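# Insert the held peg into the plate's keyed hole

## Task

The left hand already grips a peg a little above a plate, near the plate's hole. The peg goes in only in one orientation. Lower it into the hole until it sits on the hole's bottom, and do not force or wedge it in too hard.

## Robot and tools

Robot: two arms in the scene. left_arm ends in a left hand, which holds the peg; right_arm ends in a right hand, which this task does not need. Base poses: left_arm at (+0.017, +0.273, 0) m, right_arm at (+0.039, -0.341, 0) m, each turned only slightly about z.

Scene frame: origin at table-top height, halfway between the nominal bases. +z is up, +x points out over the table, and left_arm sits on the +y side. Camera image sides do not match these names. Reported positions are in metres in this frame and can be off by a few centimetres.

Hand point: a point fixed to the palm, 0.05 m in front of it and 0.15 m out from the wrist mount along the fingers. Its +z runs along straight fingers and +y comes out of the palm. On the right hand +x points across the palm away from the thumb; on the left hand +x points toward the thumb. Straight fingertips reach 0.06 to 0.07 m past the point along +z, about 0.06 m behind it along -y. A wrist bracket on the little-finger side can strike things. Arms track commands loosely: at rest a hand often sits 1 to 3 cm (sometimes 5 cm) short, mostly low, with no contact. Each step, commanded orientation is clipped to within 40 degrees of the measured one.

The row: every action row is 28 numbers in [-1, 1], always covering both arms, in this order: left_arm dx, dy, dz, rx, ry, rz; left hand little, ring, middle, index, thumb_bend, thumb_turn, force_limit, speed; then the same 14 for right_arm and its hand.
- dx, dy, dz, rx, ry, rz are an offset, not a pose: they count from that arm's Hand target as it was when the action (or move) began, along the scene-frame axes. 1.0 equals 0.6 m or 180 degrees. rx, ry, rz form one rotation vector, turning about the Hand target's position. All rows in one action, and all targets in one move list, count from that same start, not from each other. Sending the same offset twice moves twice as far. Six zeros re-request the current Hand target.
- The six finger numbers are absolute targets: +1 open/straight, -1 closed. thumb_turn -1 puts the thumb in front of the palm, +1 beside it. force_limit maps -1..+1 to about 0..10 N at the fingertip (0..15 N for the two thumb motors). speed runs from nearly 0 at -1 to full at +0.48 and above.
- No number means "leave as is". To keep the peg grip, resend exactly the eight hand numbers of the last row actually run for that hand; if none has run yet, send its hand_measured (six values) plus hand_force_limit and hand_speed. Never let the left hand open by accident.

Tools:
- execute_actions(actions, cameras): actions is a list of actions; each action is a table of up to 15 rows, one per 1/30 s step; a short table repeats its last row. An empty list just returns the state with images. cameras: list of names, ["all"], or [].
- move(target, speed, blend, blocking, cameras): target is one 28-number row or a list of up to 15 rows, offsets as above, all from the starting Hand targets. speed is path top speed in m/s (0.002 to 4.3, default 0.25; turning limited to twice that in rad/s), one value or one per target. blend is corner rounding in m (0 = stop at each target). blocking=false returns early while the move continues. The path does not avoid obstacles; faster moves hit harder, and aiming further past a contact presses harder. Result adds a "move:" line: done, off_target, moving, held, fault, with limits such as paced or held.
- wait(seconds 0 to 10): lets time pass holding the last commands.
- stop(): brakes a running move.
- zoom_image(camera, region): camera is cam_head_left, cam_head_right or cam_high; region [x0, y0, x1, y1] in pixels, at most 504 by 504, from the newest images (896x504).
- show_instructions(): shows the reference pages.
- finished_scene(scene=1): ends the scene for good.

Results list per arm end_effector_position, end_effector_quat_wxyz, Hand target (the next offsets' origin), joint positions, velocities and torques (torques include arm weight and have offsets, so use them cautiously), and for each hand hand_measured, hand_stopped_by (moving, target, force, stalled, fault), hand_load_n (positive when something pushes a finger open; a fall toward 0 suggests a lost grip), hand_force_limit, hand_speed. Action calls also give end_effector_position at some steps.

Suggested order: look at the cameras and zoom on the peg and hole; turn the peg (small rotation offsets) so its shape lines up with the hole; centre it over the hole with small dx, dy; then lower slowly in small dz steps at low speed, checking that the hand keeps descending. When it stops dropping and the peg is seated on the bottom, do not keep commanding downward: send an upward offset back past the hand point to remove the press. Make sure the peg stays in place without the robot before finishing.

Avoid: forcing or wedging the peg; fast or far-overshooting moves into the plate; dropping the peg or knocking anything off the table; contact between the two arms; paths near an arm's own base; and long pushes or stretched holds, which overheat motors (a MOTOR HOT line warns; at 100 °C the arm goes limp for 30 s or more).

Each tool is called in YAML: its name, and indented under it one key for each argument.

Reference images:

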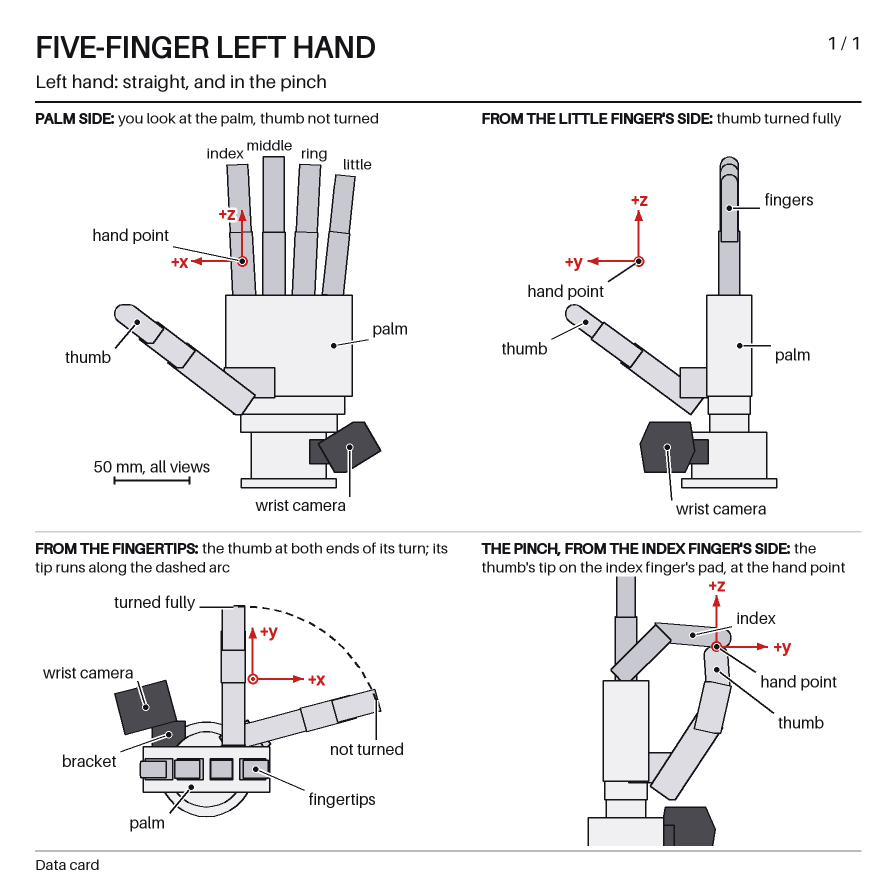

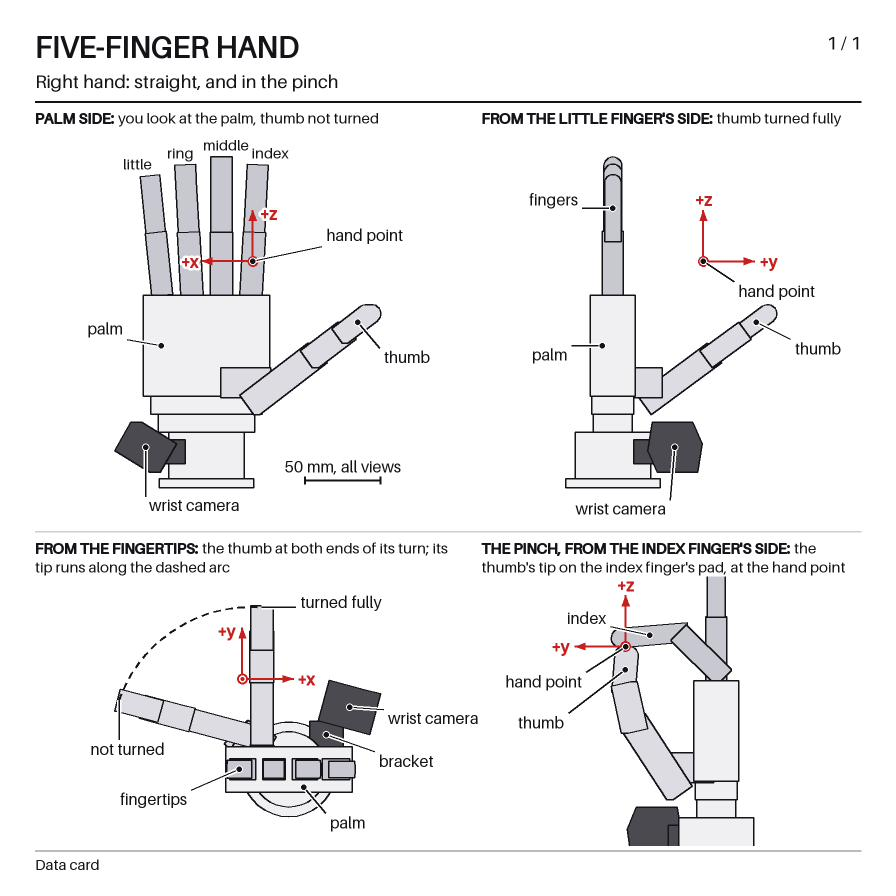

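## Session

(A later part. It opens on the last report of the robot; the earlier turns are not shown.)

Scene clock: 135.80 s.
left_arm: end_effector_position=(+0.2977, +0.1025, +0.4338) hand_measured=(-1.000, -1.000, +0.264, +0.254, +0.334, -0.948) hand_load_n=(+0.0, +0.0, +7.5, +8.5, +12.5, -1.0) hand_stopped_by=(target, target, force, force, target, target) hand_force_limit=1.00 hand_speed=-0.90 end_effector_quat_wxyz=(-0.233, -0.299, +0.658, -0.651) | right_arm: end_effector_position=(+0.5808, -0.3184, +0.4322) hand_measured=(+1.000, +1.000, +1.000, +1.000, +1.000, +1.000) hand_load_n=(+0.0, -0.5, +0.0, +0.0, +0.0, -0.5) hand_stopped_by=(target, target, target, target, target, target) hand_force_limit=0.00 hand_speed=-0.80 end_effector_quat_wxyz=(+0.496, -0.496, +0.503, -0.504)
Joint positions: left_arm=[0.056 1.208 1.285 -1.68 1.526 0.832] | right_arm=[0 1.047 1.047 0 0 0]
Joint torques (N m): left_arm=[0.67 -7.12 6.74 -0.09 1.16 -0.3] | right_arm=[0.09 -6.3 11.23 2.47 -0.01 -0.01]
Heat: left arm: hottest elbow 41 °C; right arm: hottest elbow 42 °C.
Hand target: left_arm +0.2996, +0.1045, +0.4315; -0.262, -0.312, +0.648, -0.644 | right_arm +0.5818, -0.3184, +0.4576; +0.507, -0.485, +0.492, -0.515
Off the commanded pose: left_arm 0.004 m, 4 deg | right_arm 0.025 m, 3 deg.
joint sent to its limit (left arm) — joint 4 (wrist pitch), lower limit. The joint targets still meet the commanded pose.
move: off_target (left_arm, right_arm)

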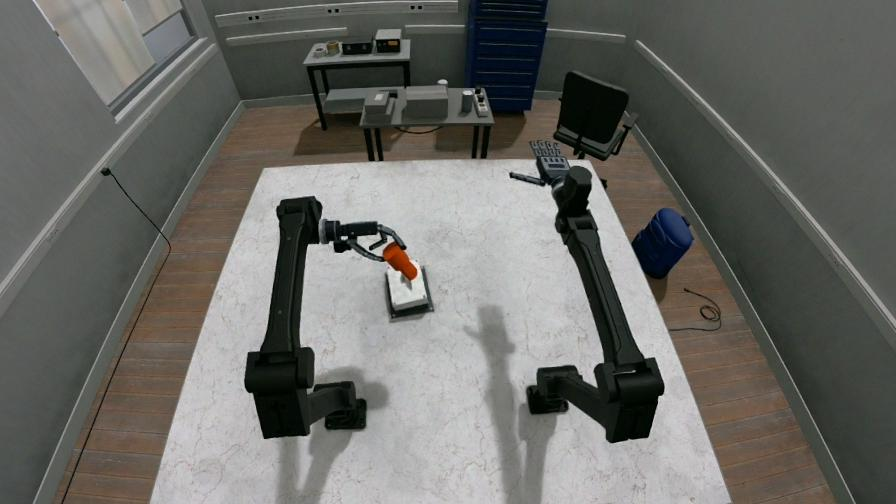

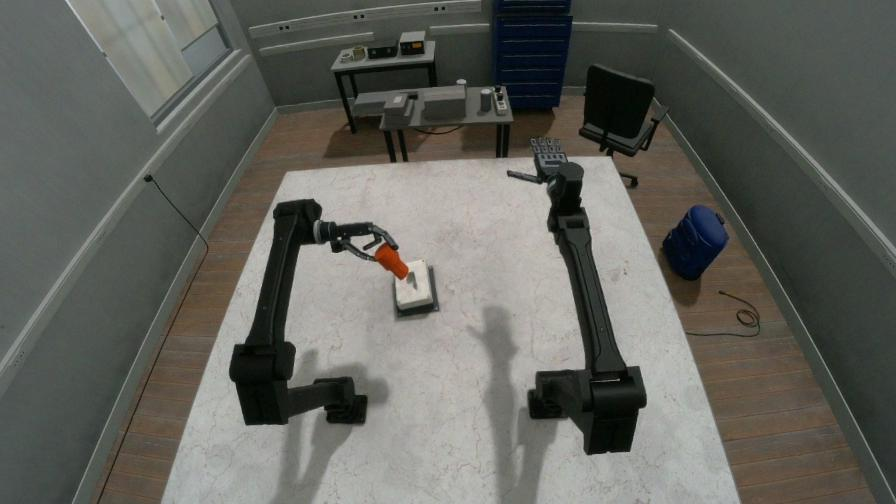

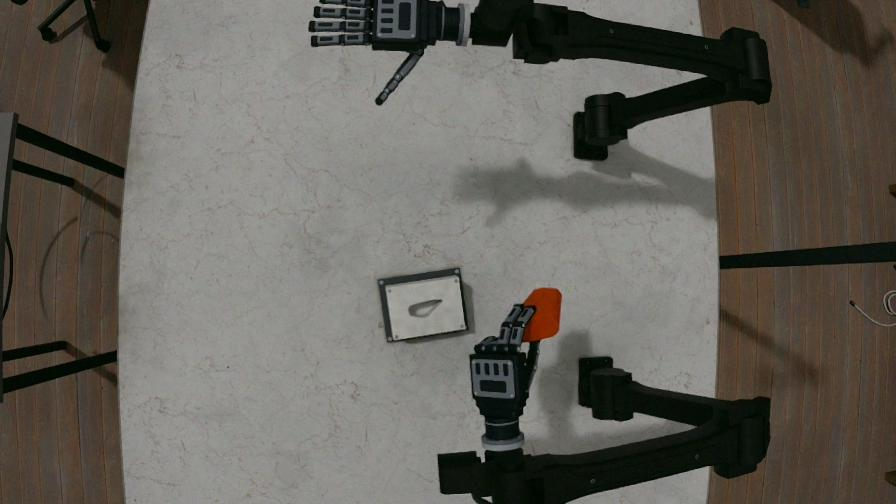

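move:
  target: [-0.05,0,0,0,0.4,0,-1,-1,0.264,0.254,0.326,-0.948,1.0,-0.9,0,0,0,0,0,0,1,1,1,1,1,1,0,-0.8]
  speed: 0.35
  cameras: ["all"]

zoom_image:
  camera: "cam_head_right"
  region: [355, 235, 415, 295]

zoom_image:
  camera: "cam_head_left"
  region: [355, 235, 415, 295]

Scene clock: 141.97 s.
left_arm: end_effector_position=(+0.2717, +0.1014, +0.4283) hand_measured=(-1.000, -1.000, +0.264, +0.254, +0.334, -0.948) hand_load_n=(+0.0, +0.0, +8.0, +9.0, +12.5, -1.0) hand_stopped_by=(target, target, force, force, target, target) hand_force_limit=1.00 hand_speed=-0.90 end_effector_quat_wxyz=(+0.561, +0.646, -0.354, +0.378) | right_arm: end_effector_position=(+0.5808, -0.3184, +0.4322) hand_measured=(+1.000, +1.000, +1.000, +1.000, +1.000, +1.000) hand_load_n=(+0.0, +0.0, +0.0, +0.0, +0.0, +0.0) hand_stopped_by=(target, target, target, target, target, target) hand_force_limit=0.00 hand_speed=-0.80 end_effector_quat_wxyz=(+0.496, -0.496, +0.503, -0.504)
Joint positions: left_arm=[0.08 1.104 1.008 -1.68 1.484 -0.27] | right_arm=[0 1.047 1.047 0 0 0]
Joint torques (N m): left_arm=[0.73 -7.06 6.52 -0.18 1.3 -0.29] | right_arm=[0.15 -6.3 11.23 2.47 0 0]
Heat: left arm: hottest elbow 41 °C; right arm: hottest elbow 42 °C.
Hand target: left_arm +0.2697, +0.1046, +0.4315; +0.593, +0.630, -0.370, +0.338 | right_arm +0.5818, -0.3184, +0.4576; +0.507, -0.485, +0.492, -0.515
Off the commanded pose: left_arm 0.005 m, 6 deg | right_arm 0.025 m, 3 deg.
joint sent to its limit (left arm) — joint 4 (wrist pitch), lower limit. The joint targets are off in orientation, not in position.
move: off_target (left_arm, right_arm)

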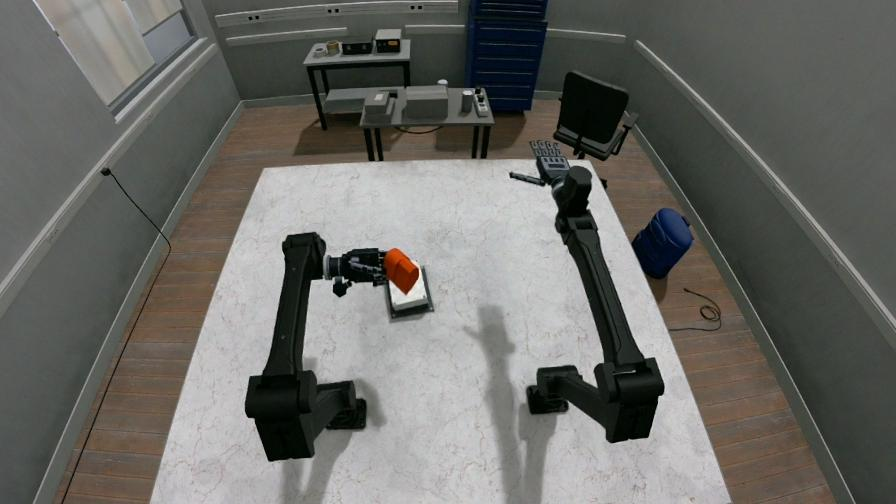

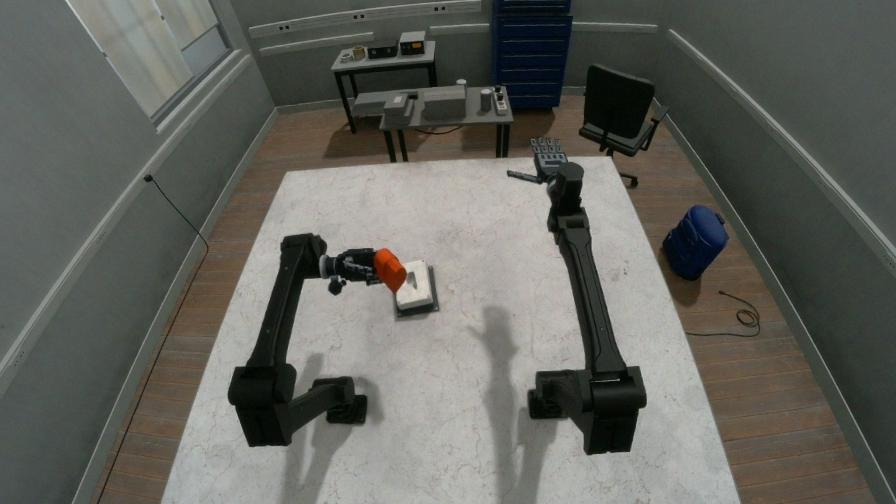

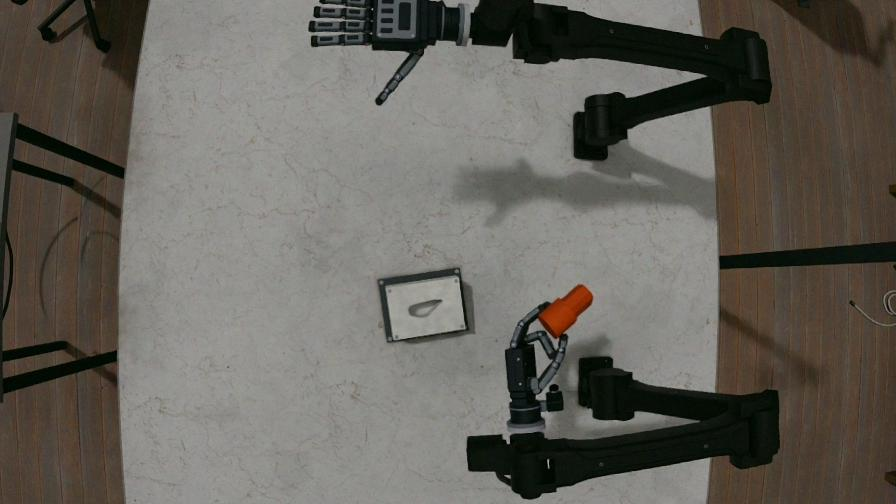

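Scaled by 8.400 from the camera's 896x504 image, which has a finer 1280x720 frame.

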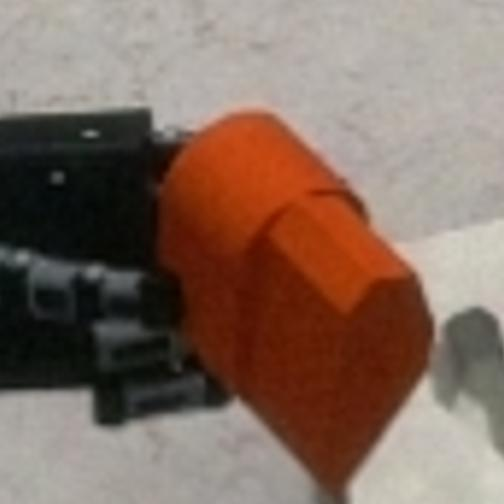

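Scaled by 8.400 from the camera's 896x504 image, which has a finer 1280x720 frame.

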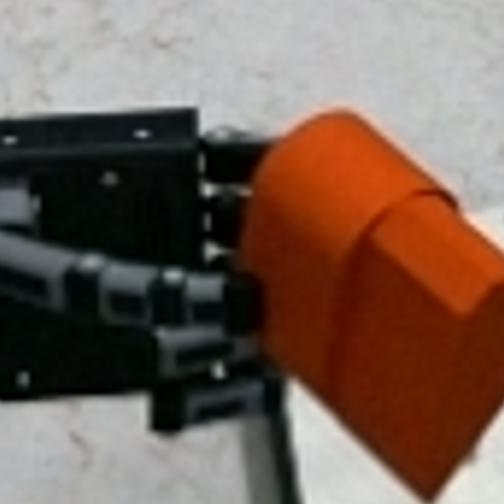

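zoom_image:
  camera: "cam_head_right"
  region: [370, 245, 410, 297]

zoom_image:
  camera: "cam_head_left"
  region: [382, 243, 422, 295]

zoom_image:
  camera: "cam_high"
  region: [530, 275, 600, 345]

zoom_image:
  camera: "cam_high"
  region: [400, 290, 450, 325]

Scaled by 9.692 from the camera's 896x504 image, which has a finer 1280x720 frame.

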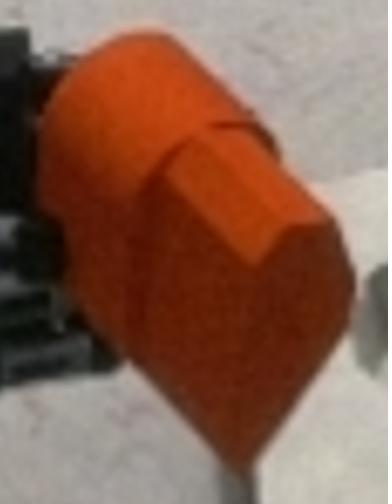

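Scaled by 9.692 from the camera's 896x504 image, which has a finer 1280x720 frame.

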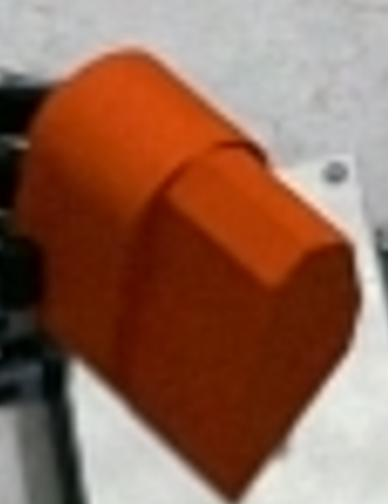

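Scaled by 7.200 from the camera's 896x504 image, which has a finer 1280x720 frame.

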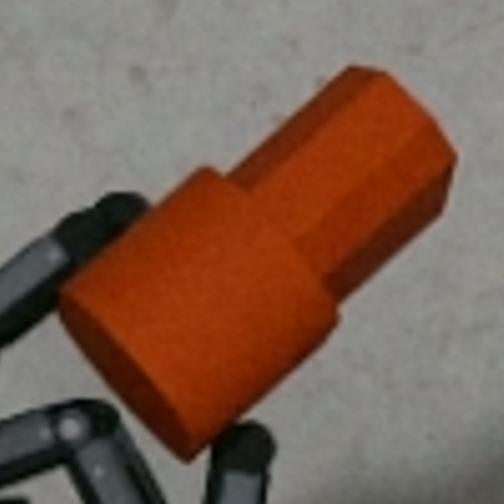

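Scaled by 10.080 from the camera's 896x504 image, which has a finer 1280x720 frame.

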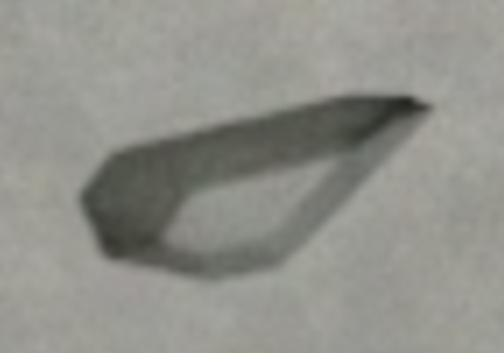

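move:
  target: [0,0,0,0,-0.65,0,-1,-1,0.264,0.254,0.326,-0.948,1.0,-0.9,0,0,0,0,0,0,1,1,1,1,1,1,0,-0.8]
  speed: 0.35

move:
  target: [0,0,0,0.183,0,0,-1,-1,0.264,0.254,0.326,-0.948,1.0,-0.9,0,0,0,0,0,0,1,1,1,1,1,1,0,-0.8]
  speed: 0.35

move:
  target: [0.1,-0.1,0,0,0,0.4,-1,-1,0.264,0.254,0.326,-0.948,1.0,-0.9,0,0,0,0,0,0,1,1,1,1,1,1,0,-0.8]
  speed: 0.35
  cameras: ["all"]

Scene clock: 227.30 s.
left_arm: end_effector_position=(+0.2712, +0.1047, +0.4173) hand_measured=(-1.000, -1.000, +0.264, +0.254, +0.334, -0.948) hand_load_n=(+0.0, +0.0, +7.5, +8.0, +13.0, -0.5) hand_stopped_by=(target, target, force, force, target, target) hand_force_limit=1.00 hand_speed=-0.90 end_effector_quat_wxyz=(+0.005, -0.081, +0.705, -0.704) | right_arm: end_effector_position=(+0.5808, -0.3184, +0.4322) hand_measured=(+1.000, +1.000, +1.000, +1.000, +1.000, +1.000) hand_load_n=(+0.0, -0.5, +0.0, +0.0, +0.0, +0.0) hand_stopped_by=(target, target, target, target, target, target) hand_force_limit=0.00 hand_speed=-0.80 end_effector_quat_wxyz=(+0.496, -0.496, +0.503, -0.504)
Joint positions: left_arm=[0.08 0.868 1.008 -0.727 1.556 0.479] | right_arm=[0 1.047 1.047 0 0 0]
Joint torques (N m): left_arm=[-0.15 -4.6 10.45 1.68 0.8 0.07] | right_arm=[0.15 -6.3 11.25 2.48 -0.01 0]
Heat: left arm: hottest elbow 37 °C; right arm: hottest elbow 43 °C.
Hand target: left_arm +0.2697, +0.1045, +0.4315; +0.006, -0.041, +0.699, -0.714 | right_arm +0.5818, -0.3184, +0.4576; +0.507, -0.485, +0.492, -0.515
Off the commanded pose: left_arm 0.014 m, 5 deg | right_arm 0.025 m, 3 deg.
joint sent to its limit (left arm) — joint 5 (wrist yaw), upper limit. The joint targets are off in orientation, not in position.
move: off_target (left_arm, right_arm)

Scene clock: 229.43 s.
left_arm: end_effector_position=(+0.2654, +0.1080, +0.4115) hand_measured=(-1.000, -1.000, +0.264, +0.254, +0.334, -0.948) hand_load_n=(+0.0, +0.0, +8.0, +9.0, +13.0, +0.0) hand_stopped_by=(target, target, force, force, target, target) hand_force_limit=1.00 hand_speed=-0.90 end_effector_quat_wxyz=(+0.000, -0.058, +0.874, -0.482) | right_arm: end_effector_position=(+0.5808, -0.3184, +0.4322) hand_measured=(+1.000, +1.000, +1.000, +1.000, +1.000, +1.000) hand_load_n=(+0.0, +0.0, +0.0, +0.0, +0.0, -0.5) hand_stopped_by=(target, target, target, target, target, target) hand_force_limit=0.00 hand_speed=-0.80 end_effector_quat_wxyz=(+0.496, -0.496, +0.503, -0.504)
Joint positions: left_arm=[-0.136 1.073 1.449 -1.681 0.982 1.189] | right_arm=[0 1.047 1.047 0 0 0]
Joint torques (N m): left_arm=[-0.62 -5.25 11.92 0.57 0.89 0.11] | right_arm=[0.15 -6.3 11.25 2.5 0 0]
Heat: left arm: hottest elbow 37 °C; right arm: hottest elbow 43 °C.
Hand target: left_arm +0.2696, +0.1045, +0.4315; +0.017, -0.038, +0.873, -0.486 | right_arm +0.5818, -0.3184, +0.4576; +0.507, -0.485, +0.492, -0.515
Off the commanded pose: left_arm 0.021 m, 3 deg | right_arm 0.025 m, 3 deg.
joint sent to its limit (left arm) — joint 4 (wrist pitch), lower limit. The joint targets still meet the commanded pose.
move: off_target (left_arm, right_arm)

Scene clock: 232.27 s.
left_arm: end_effector_position=(+0.3301, +0.0495, +0.4157) hand_measured=(-1.000, -1.000, +0.264, +0.254, +0.334, -0.948) hand_load_n=(+0.0, +0.0, +7.5, +9.0, +13.0, +0.0) hand_stopped_by=(target, target, force, force, target, target) hand_force_limit=1.00 hand_speed=-0.90 end_effector_quat_wxyz=(+0.302, -0.541, +0.693, -0.368) | right_arm: end_effector_position=(+0.5808, -0.3184, +0.4322) hand_measured=(+1.000, +1.000, +1.000, +1.000, +1.000, +1.000) hand_load_n=(+0.0, +0.0, +0.0, +0.0, +0.5, -0.5) hand_stopped_by=(target, target, target, target, target, target) hand_force_limit=0.00 hand_speed=-0.80 end_effector_quat_wxyz=(+0.496, -0.496, +0.503, -0.504)
Joint positions: left_arm=[-0.737 0.908 1.301 -1.029 -0.402 -0.258] | right_arm=[0 1.047 1.047 0 0 0]
Joint torques (N m): left_arm=[-0.62 -4.37 10.51 1.81 -0.34 -0.14] | right_arm=[0.09 -6.3 11.25 2.5 0 -0.01]
Heat: left arm: hottest elbow 37 °C; right arm: hottest elbow 43 °C.
Hand target: left_arm +0.3297, +0.0445, +0.4313; +0.300, -0.544, +0.684, -0.383 | right_arm +0.5818, -0.3184, +0.4576; +0.507, -0.485, +0.492, -0.515
Off the commanded pose: left_arm 0.017 m, 2 deg | right_arm 0.025 m, 3 deg.
move: off_target (left_arm, right_arm)

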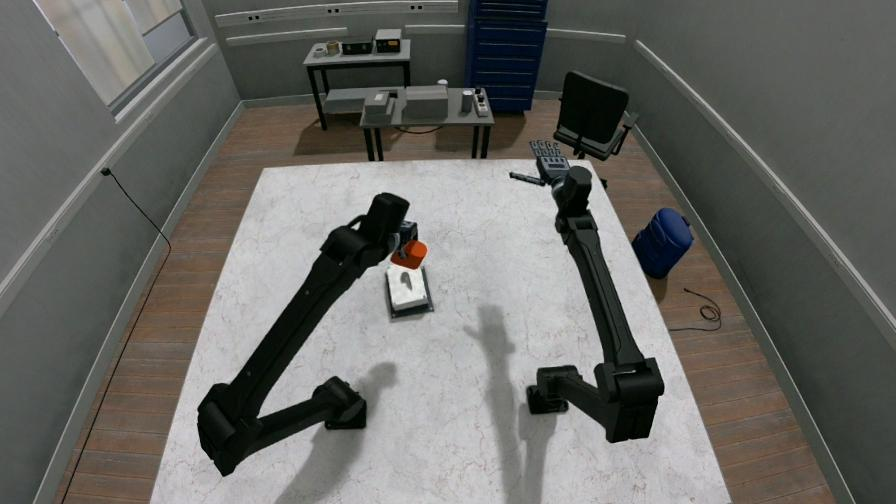

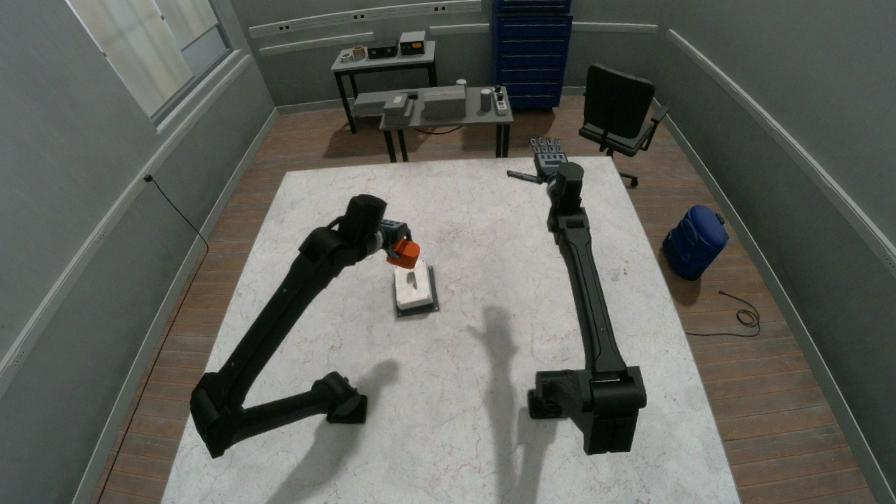

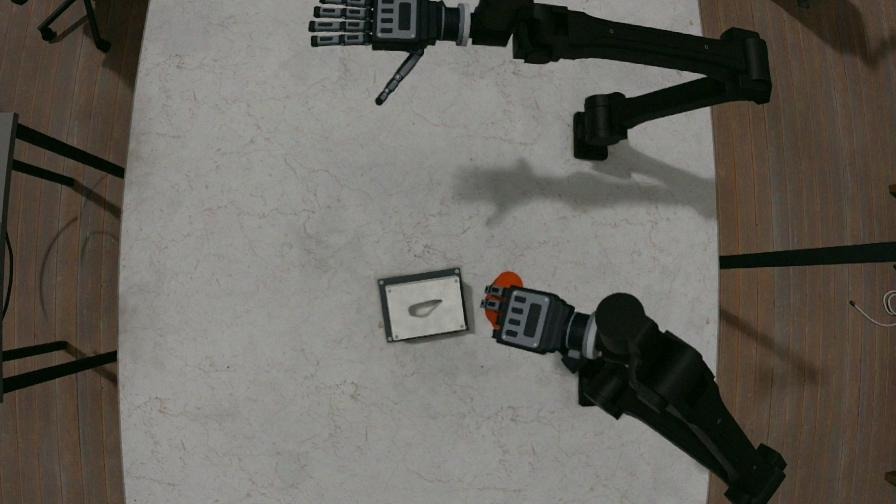

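move:
  target:
    - [0.283,-0.325,-0.2,0,0,0,-1,-1,0.264,0.254,0.326,-0.948,1.0,-0.9,-0.4,-0.1,0,0,0,0,1,1,1,1,1,1,0,-0.8]
    - [0.283,-0.325,-0.3,0,0,0,-1,-1,0.264,0.254,0.326,-0.948,1.0,-0.9,-0.4,-0.1,0,0,0,0,1,1,1,1,1,1,0,-0.8]
  speed: 0.25
  blend: 0.03
  cameras: ["all"]

Scene clock: 240.33 s.
left_arm: end_effector_position=(+0.4996, -0.1432, +0.2557) hand_measured=(-1.000, -1.000, +0.264, +0.254, +0.334, -0.948) hand_load_n=(+0.0, +0.0, +7.5, +9.0, +13.0, +0.0) hand_stopped_by=(target, target, force, force, target, target) hand_force_limit=1.00 hand_speed=-0.90 end_effector_quat_wxyz=(+0.303, -0.541, +0.689, -0.376) | right_arm: end_effector_position=(+0.3441, -0.3757, +0.4546) hand_measured=(+1.000, +1.000, +1.000, +1.000, +1.000, +1.000) hand_load_n=(+0.0, +0.0, +0.0, +0.0, +0.0, +0.0) hand_stopped_by=(target, target, target, target, target, target) hand_force_limit=0.00 hand_speed=-0.80 end_effector_quat_wxyz=(+0.507, -0.492, +0.487, -0.513)
Joint positions: left_arm=[-0.808 1.519 1.368 -0.487 -0.459 -0.305] | right_arm=[-0.518 0.42 0.842 -0.374 -0.531 0.014]
Joint torques (N m): left_arm=[-0.5 -13.92 8.05 2.7 -0.38 -0.15] | right_arm=[-0.85 2.32 8.72 1.74 -0.08 0.13]
Heat: left arm: hottest elbow 38 °C; right arm: hottest elbow 43 °C.
Hand target: left_arm +0.4995, -0.1505, +0.2514; +0.300, -0.544, +0.684, -0.383 | right_arm +0.3418, -0.3784, +0.4574; +0.507, -0.486, +0.492, -0.514
Off the commanded pose: left_arm 0.008 m, 1 deg | right_arm 0.005 m, 1 deg.
move: done

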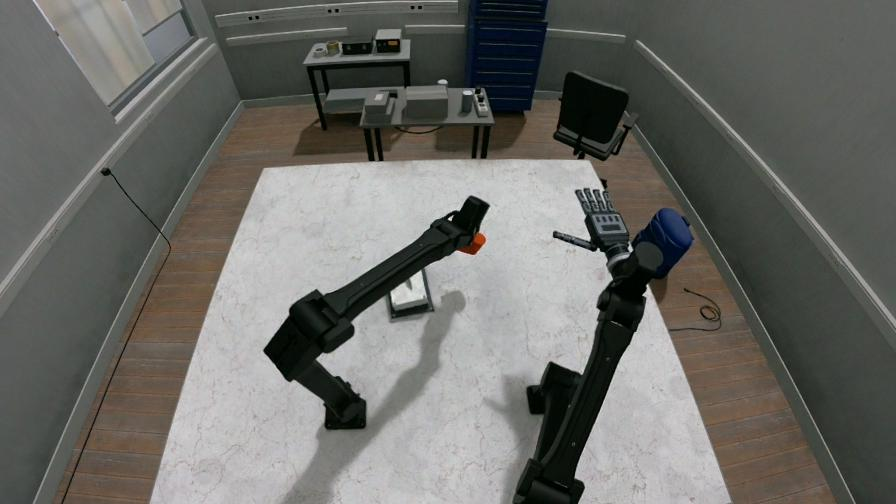

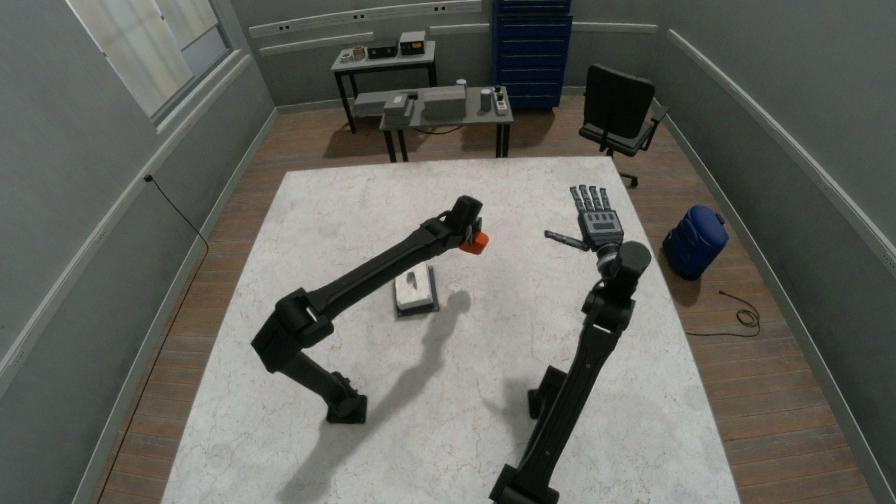

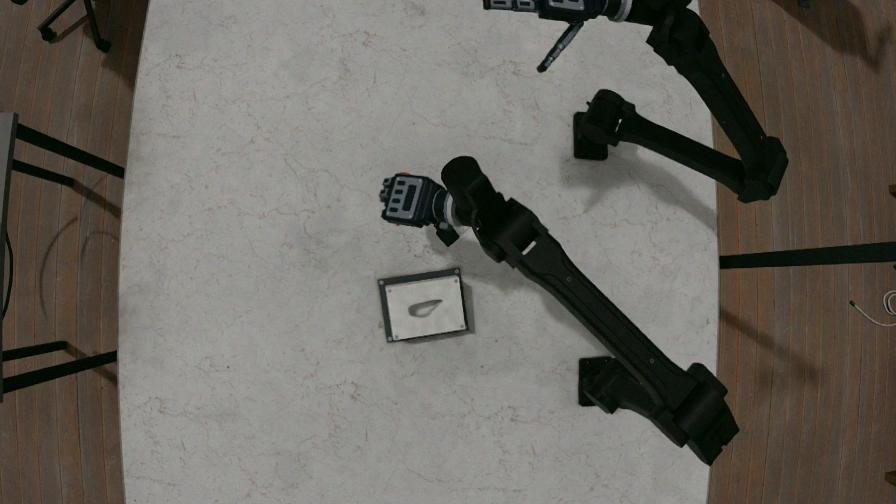

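zoom_image:
  camera: "cam_head_right"
  region: [440, 190, 510, 270]

zoom_image:
  camera: "cam_high"
  region: [370, 150, 450, 240]

Scaled by 6.300 from the camera's 896x504 image, which has a finer 1280x720 frame.

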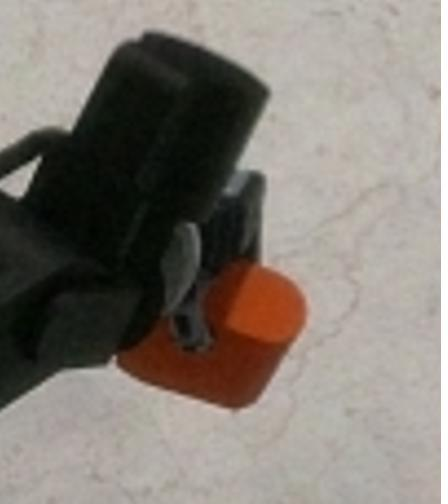

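Scaled by 5.600 from the camera's 896x504 image, which has a finer 1280x720 frame.

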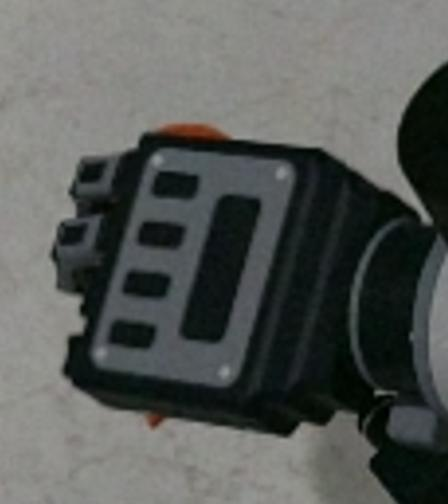

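move:
  target: [0,0,-0.21,0,0,0,-1,-1,0.264,0.254,0.326,-0.948,1.0,-0.9,0,0,0,0,0,0,1,1,1,1,1,1,0,-0.8]
  speed: 0.15
  cameras: ["all"]

zoom_image:
  camera: "cam_head_right"
  region: [430, 210, 500, 290]

Scene clock: 249.30 s.
left_arm: end_effector_position=(+0.5004, -0.1440, +0.1279) hand_measured=(-1.000, -1.000, +0.264, +0.254, +0.334, -0.948) hand_load_n=(+0.0, +0.0, +7.5, +9.0, +13.0, +0.0) hand_stopped_by=(target, target, force, force, target, target) hand_force_limit=1.00 hand_speed=-0.90 end_effector_quat_wxyz=(+0.302, -0.541, +0.689, -0.375) | right_arm: end_effector_position=(+0.3440, -0.3758, +0.4546) hand_measured=(+1.000, +1.000, +1.000, +1.000, +1.000, +1.000) hand_load_n=(+0.0, +0.0, +0.0, +0.0, +0.0, -0.5) hand_stopped_by=(target, target, target, target, target, target) hand_force_limit=0.00 hand_speed=-0.80 end_effector_quat_wxyz=(+0.507, -0.491, +0.488, -0.513)
Joint positions: left_arm=[-0.808 1.627 1.144 -0.157 -0.459 -0.305] | right_arm=[-0.519 0.42 0.842 -0.374 -0.531 0.015]
Joint torques (N m): left_arm=[-0.5 -14.51 7.54 2.67 -0.37 -0.15] | right_arm=[-1.08 2.43 8.69 1.74 -0.09 0.11]
Heat: left arm: hottest elbow 38 °C; right arm: hottest elbow 41 °C.
Hand target: left_arm +0.4995, -0.1506, +0.1257; +0.300, -0.544, +0.684, -0.384 | right_arm +0.3418, -0.3786, +0.4574; +0.507, -0.485, +0.492, -0.514
Off the commanded pose: left_arm 0.007 m, 1 deg | right_arm 0.004 m, 1 deg.
move: done

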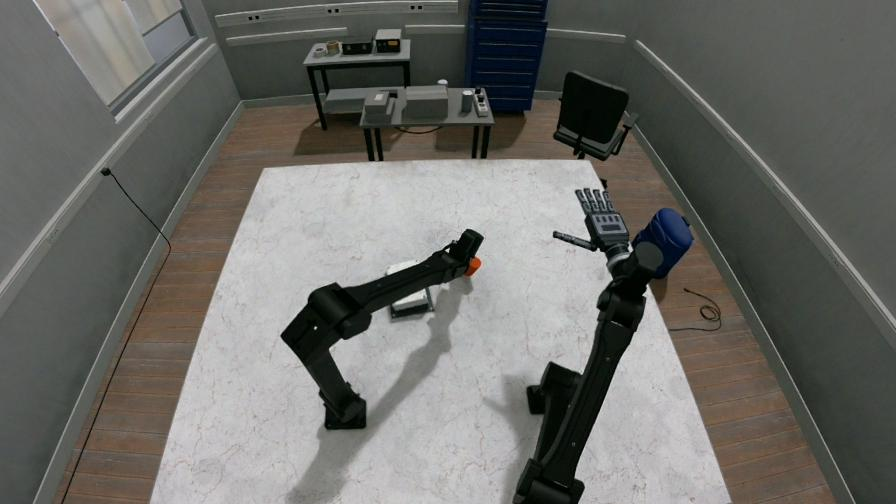

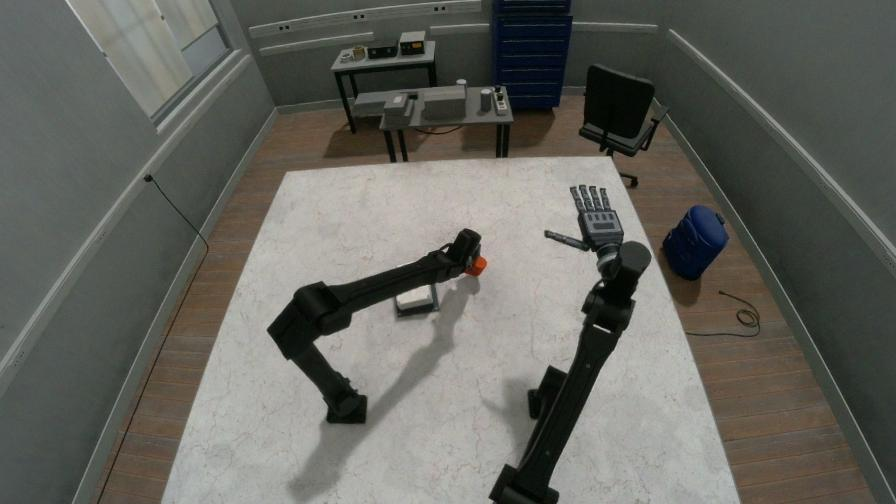

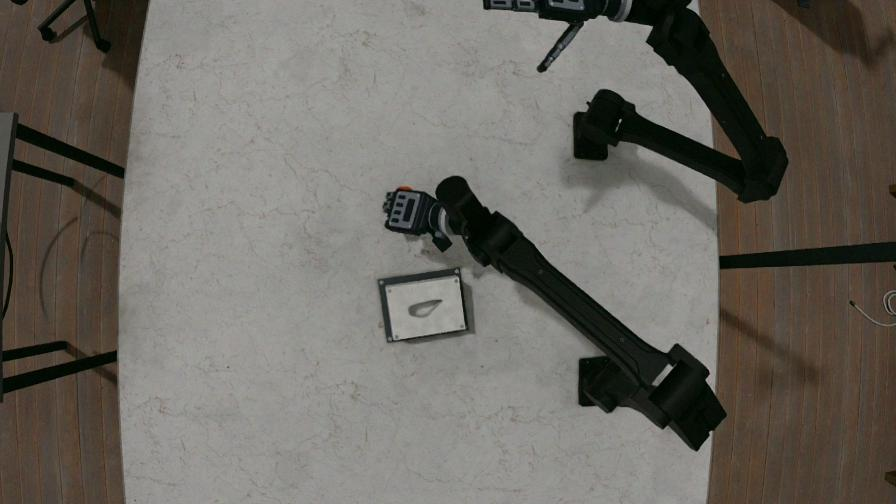

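Scaled by 6.300 from the camera's 896x504 image, which has a finer 1280x720 frame.

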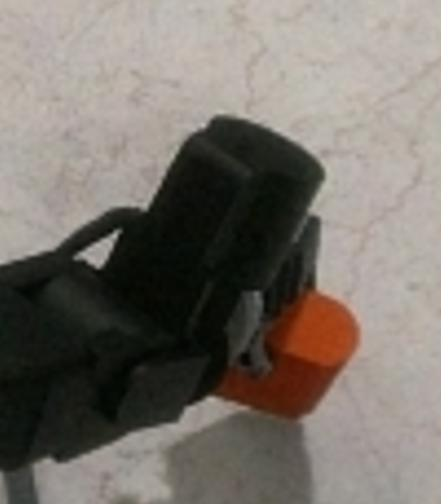

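move:
  target: [0,0,-0.03,0,0,0,-1,-1,0.264,0.254,0.326,-0.948,1.0,-0.9,0,0,0,0,0,0,1,1,1,1,1,1,0,-0.8]
  speed: 0.06

move:
  target: [0,0,-0.015,0,0,0,-1,-1,0.264,0.254,0.326,-0.948,1.0,-0.9,0,0,0,0,0,0,1,1,1,1,1,1,0,-0.8]
  speed: 0.05

move:
  target: [0,0,-0.015,0,0,0,-1,-1,0.264,0.254,0.326,-0.948,1.0,-0.9,0,0,0,0,0,0,1,1,1,1,1,1,0,-0.8]
  speed: 0.05
  cameras: ["all"]

zoom_image:
  camera: "cam_head_right"
  region: [430, 220, 500, 300]

Scene clock: 255.07 s.
left_arm: end_effector_position=(+0.5010, -0.1446, +0.1133) hand_measured=(-1.000, -1.000, +0.264, +0.254, +0.334, -0.948) hand_load_n=(+0.0, +0.0, +7.0, +9.0, +12.5, +0.0) hand_stopped_by=(target, target, force, force, target, target) hand_force_limit=1.00 hand_speed=-0.90 end_effector_quat_wxyz=(+0.303, -0.541, +0.688, -0.378) | right_arm: end_effector_position=(+0.3440, -0.3758, +0.4546) hand_measured=(+1.000, +1.000, +1.000, +1.000, +1.000, +1.000) hand_load_n=(+0.0, +0.0, +0.0, +0.0, +0.0, +0.0) hand_stopped_by=(target, target, target, target, target, target) hand_force_limit=0.00 hand_speed=-0.80 end_effector_quat_wxyz=(+0.507, -0.491, +0.488, -0.513)
Joint positions: left_arm=[-0.808 1.647 1.123 -0.11 -0.459 -0.305] | right_arm=[-0.519 0.42 0.842 -0.374 -0.531 0.015]
Joint torques (N m): left_arm=[-0.5 -14.27 7.13 2.67 -0.37 -0.15] | right_arm=[-1.08 2.37 8.72 1.74 -0.09 0.1]
Heat: left arm: hottest elbow 38 °C; right arm: hottest elbow 40 °C.
Hand target: left_arm +0.4995, -0.1506, +0.1076; +0.300, -0.544, +0.684, -0.384 | right_arm +0.3418, -0.3786, +0.4574; +0.507, -0.485, +0.492, -0.514
Off the commanded pose: left_arm 0.008 m, 1 deg | right_arm 0.005 m, 1 deg.
move: done

Scene clock: 255.90 s.
left_arm: end_effector_position=(+0.5027, -0.1459, +0.1115) hand_measured=(-1.000, -1.000, +0.264, +0.254, +0.334, -0.948) hand_load_n=(+0.0, +0.0, +7.5, +8.5, +13.0, -0.5) hand_stopped_by=(target, target, force, force, target, target) hand_force_limit=1.00 hand_speed=-0.90 end_effector_quat_wxyz=(+0.304, -0.541, +0.684, -0.383) | right_arm: end_effector_position=(+0.3440, -0.3758, +0.4546) hand_measured=(+1.000, +1.000, +1.000, +1.000, +1.000, +1.000) hand_load_n=(+0.0, +0.0, +0.0, +0.0, +0.0, -0.5) hand_stopped_by=(target, target, target, target, target, target) hand_force_limit=0.00 hand_speed=-0.80 end_effector_quat_wxyz=(+0.507, -0.491, +0.488, -0.513)
Joint positions: left_arm=[-0.808 1.652 1.116 -0.085 -0.46 -0.305] | right_arm=[-0.519 0.42 0.842 -0.374 -0.531 0.015]
Joint torques (N m): left_arm=[-0.5 -13.8 6.79 2.62 -0.32 -0.15] | right_arm=[-1.08 2.37 8.7 1.74 -0.09 0.1]
Heat: left arm: hottest elbow 38 °C; right arm: hottest elbow 40 °C.
Hand target: left_arm +0.4995, -0.1506, +0.0986; +0.300, -0.544, +0.684, -0.384 | right_arm +0.3418, -0.3786, +0.4574; +0.507, -0.485, +0.492, -0.514
Off the commanded pose: left_arm 0.014 m, 1 deg | right_arm 0.005 m, 1 deg.
move: off_target (left_arm)

Scene clock: 256.77 s.
left_arm: end_effector_position=(+0.5044, -0.1476, +0.1105) hand_measured=(-1.000, -1.000, +0.264, +0.254, +0.334, -0.948) hand_load_n=(+0.0, +0.0, +7.5, +9.0, +12.0, -0.5) hand_stopped_by=(target, target, force, force, target, target) hand_force_limit=1.00 hand_speed=-0.90 end_effector_quat_wxyz=(+0.305, -0.540, +0.680, -0.390) | right_arm: end_effector_position=(+0.3440, -0.3758, +0.4546) hand_measured=(+1.000, +1.000, +1.000, +1.000, +1.000, +1.000) hand_load_n=(+0.0, +0.0, +0.0, +0.0, +0.0, +0.0) hand_stopped_by=(target, target, target, target, target, target) hand_force_limit=0.00 hand_speed=-0.80 end_effector_quat_wxyz=(+0.507, -0.491, +0.488, -0.513)
Joint positions: left_arm=[-0.808 1.656 1.108 -0.057 -0.46 -0.305] | right_arm=[-0.519 0.42 0.842 -0.374 -0.531 0.015]
Joint torques (N m): left_arm=[-0.5 -13.04 6.49 2.47 -0.32 -0.14] | right_arm=[-1.08 2.37 8.69 1.76 -0.09 0.1]
Heat: left arm: hottest elbow 38 °C; right arm: hottest elbow 40 °C.
Hand target: left_arm +0.4995, -0.1506, +0.0896; +0.300, -0.544, +0.684, -0.383 | right_arm +0.3418, -0.3786, +0.4574; +0.507, -0.485, +0.492, -0.514
Off the commanded pose: left_arm 0.022 m, 1 deg | right_arm 0.005 m, 1 deg.
move: off_target (left_arm)

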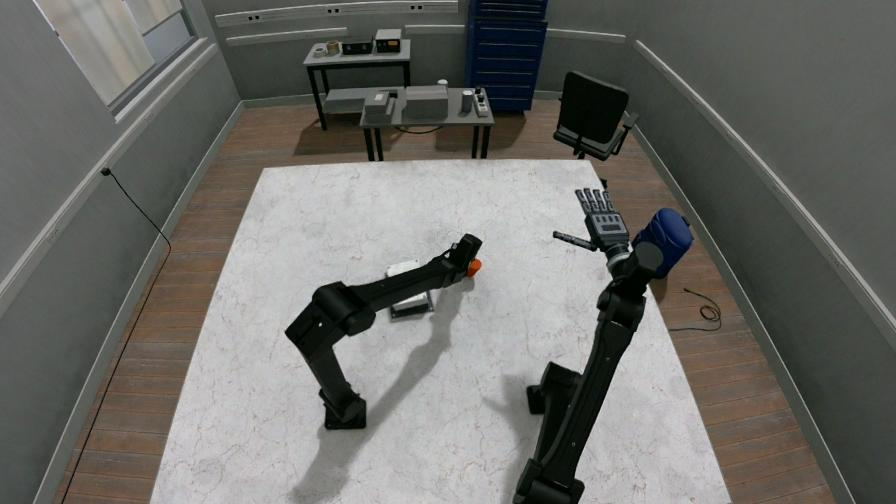

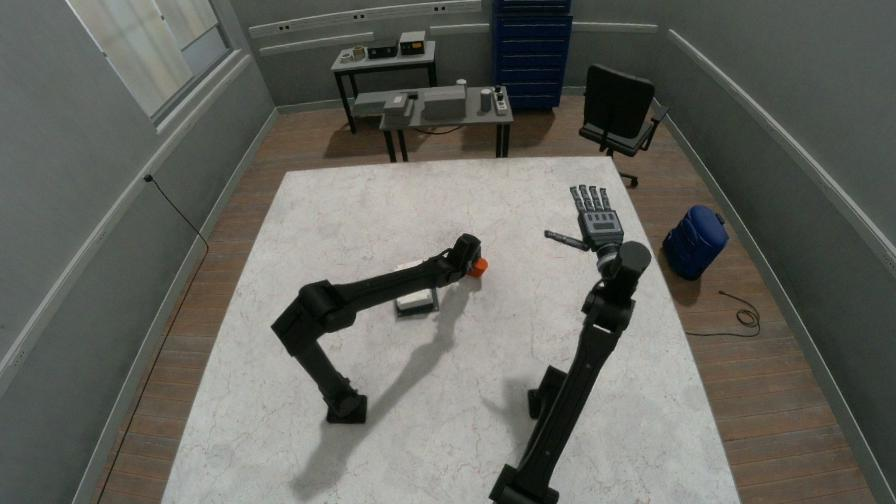

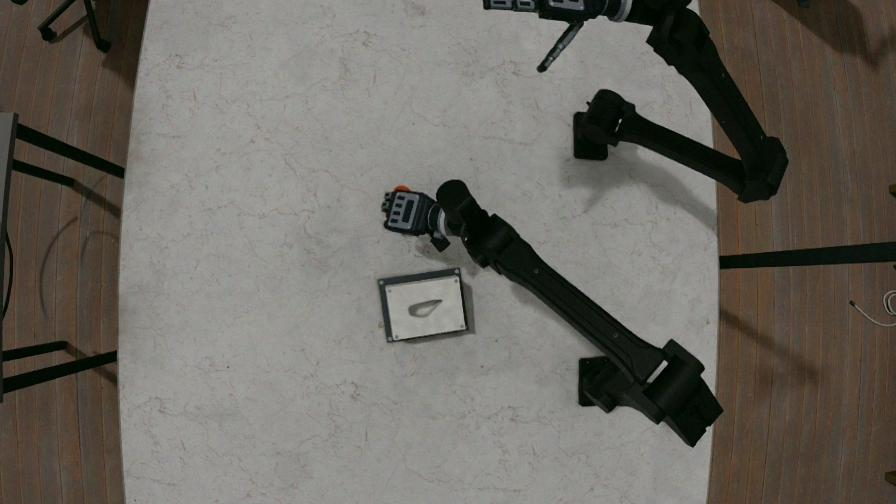

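Scaled by 6.300 from the camera's 896x504 image, which has a finer 1280x720 frame.

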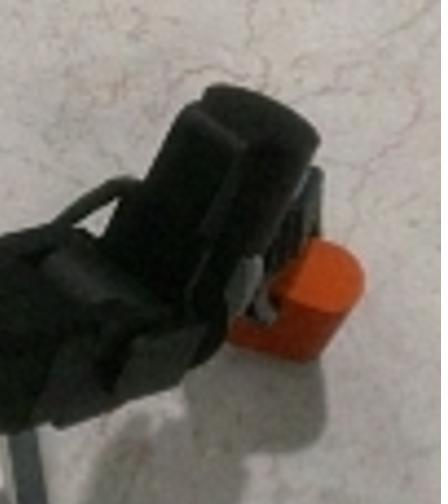

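move:
  target: [0,0,0.028,0,0,0,-1,-1,0.264,0.254,0.326,-0.948,1.0,-0.9,0,0,0,0,0,0,1,1,1,1,1,1,0,-0.8]
  speed: 0.05

Scene clock: 269.20 s.
left_arm: end_effector_position=(+0.5034, -0.1470, +0.1092) hand_measured=(-1.000, -1.000, +0.264, +0.254, +0.334, -0.948) hand_load_n=(+0.0, +0.0, +7.5, +9.5, +12.5, +0.0) hand_stopped_by=(target, target, force, force, target, target) hand_force_limit=1.00 hand_speed=-0.90 end_effector_quat_wxyz=(+0.303, -0.544, +0.679, -0.389) | right_arm: end_effector_position=(+0.3440, -0.3758, +0.4546) hand_measured=(+1.000, +1.000, +1.000, +1.000, +1.000, +1.000) hand_load_n=(+0.0, +0.0, +0.0, +0.0, +0.0, +0.0) hand_stopped_by=(target, target, target, target, target, target) hand_force_limit=0.00 hand_speed=-0.80 end_effector_quat_wxyz=(+0.507, -0.491, +0.488, -0.513)
Joint positions: left_arm=[-0.808 1.656 1.108 -0.064 -0.461 -0.316] | right_arm=[-0.519 0.42 0.842 -0.374 -0.531 0.015]
Joint torques (N m): left_arm=[-0.38 -14.8 8.05 1.18 -0.29 -0.05] | right_arm=[-1.08 2.37 8.72 1.74 -0.09 0.1]
Heat: left arm: hottest elbow 38 °C; right arm: hottest elbow 39 °C.
Hand target: left_arm +0.4994, -0.1505, +0.1063; +0.300, -0.544, +0.684, -0.383 | right_arm +0.3418, -0.3786, +0.4574; +0.507, -0.485, +0.492, -0.514
Off the commanded pose: left_arm 0.006 m, 1 deg | right_arm 0.005 m, 1 deg.
move: done


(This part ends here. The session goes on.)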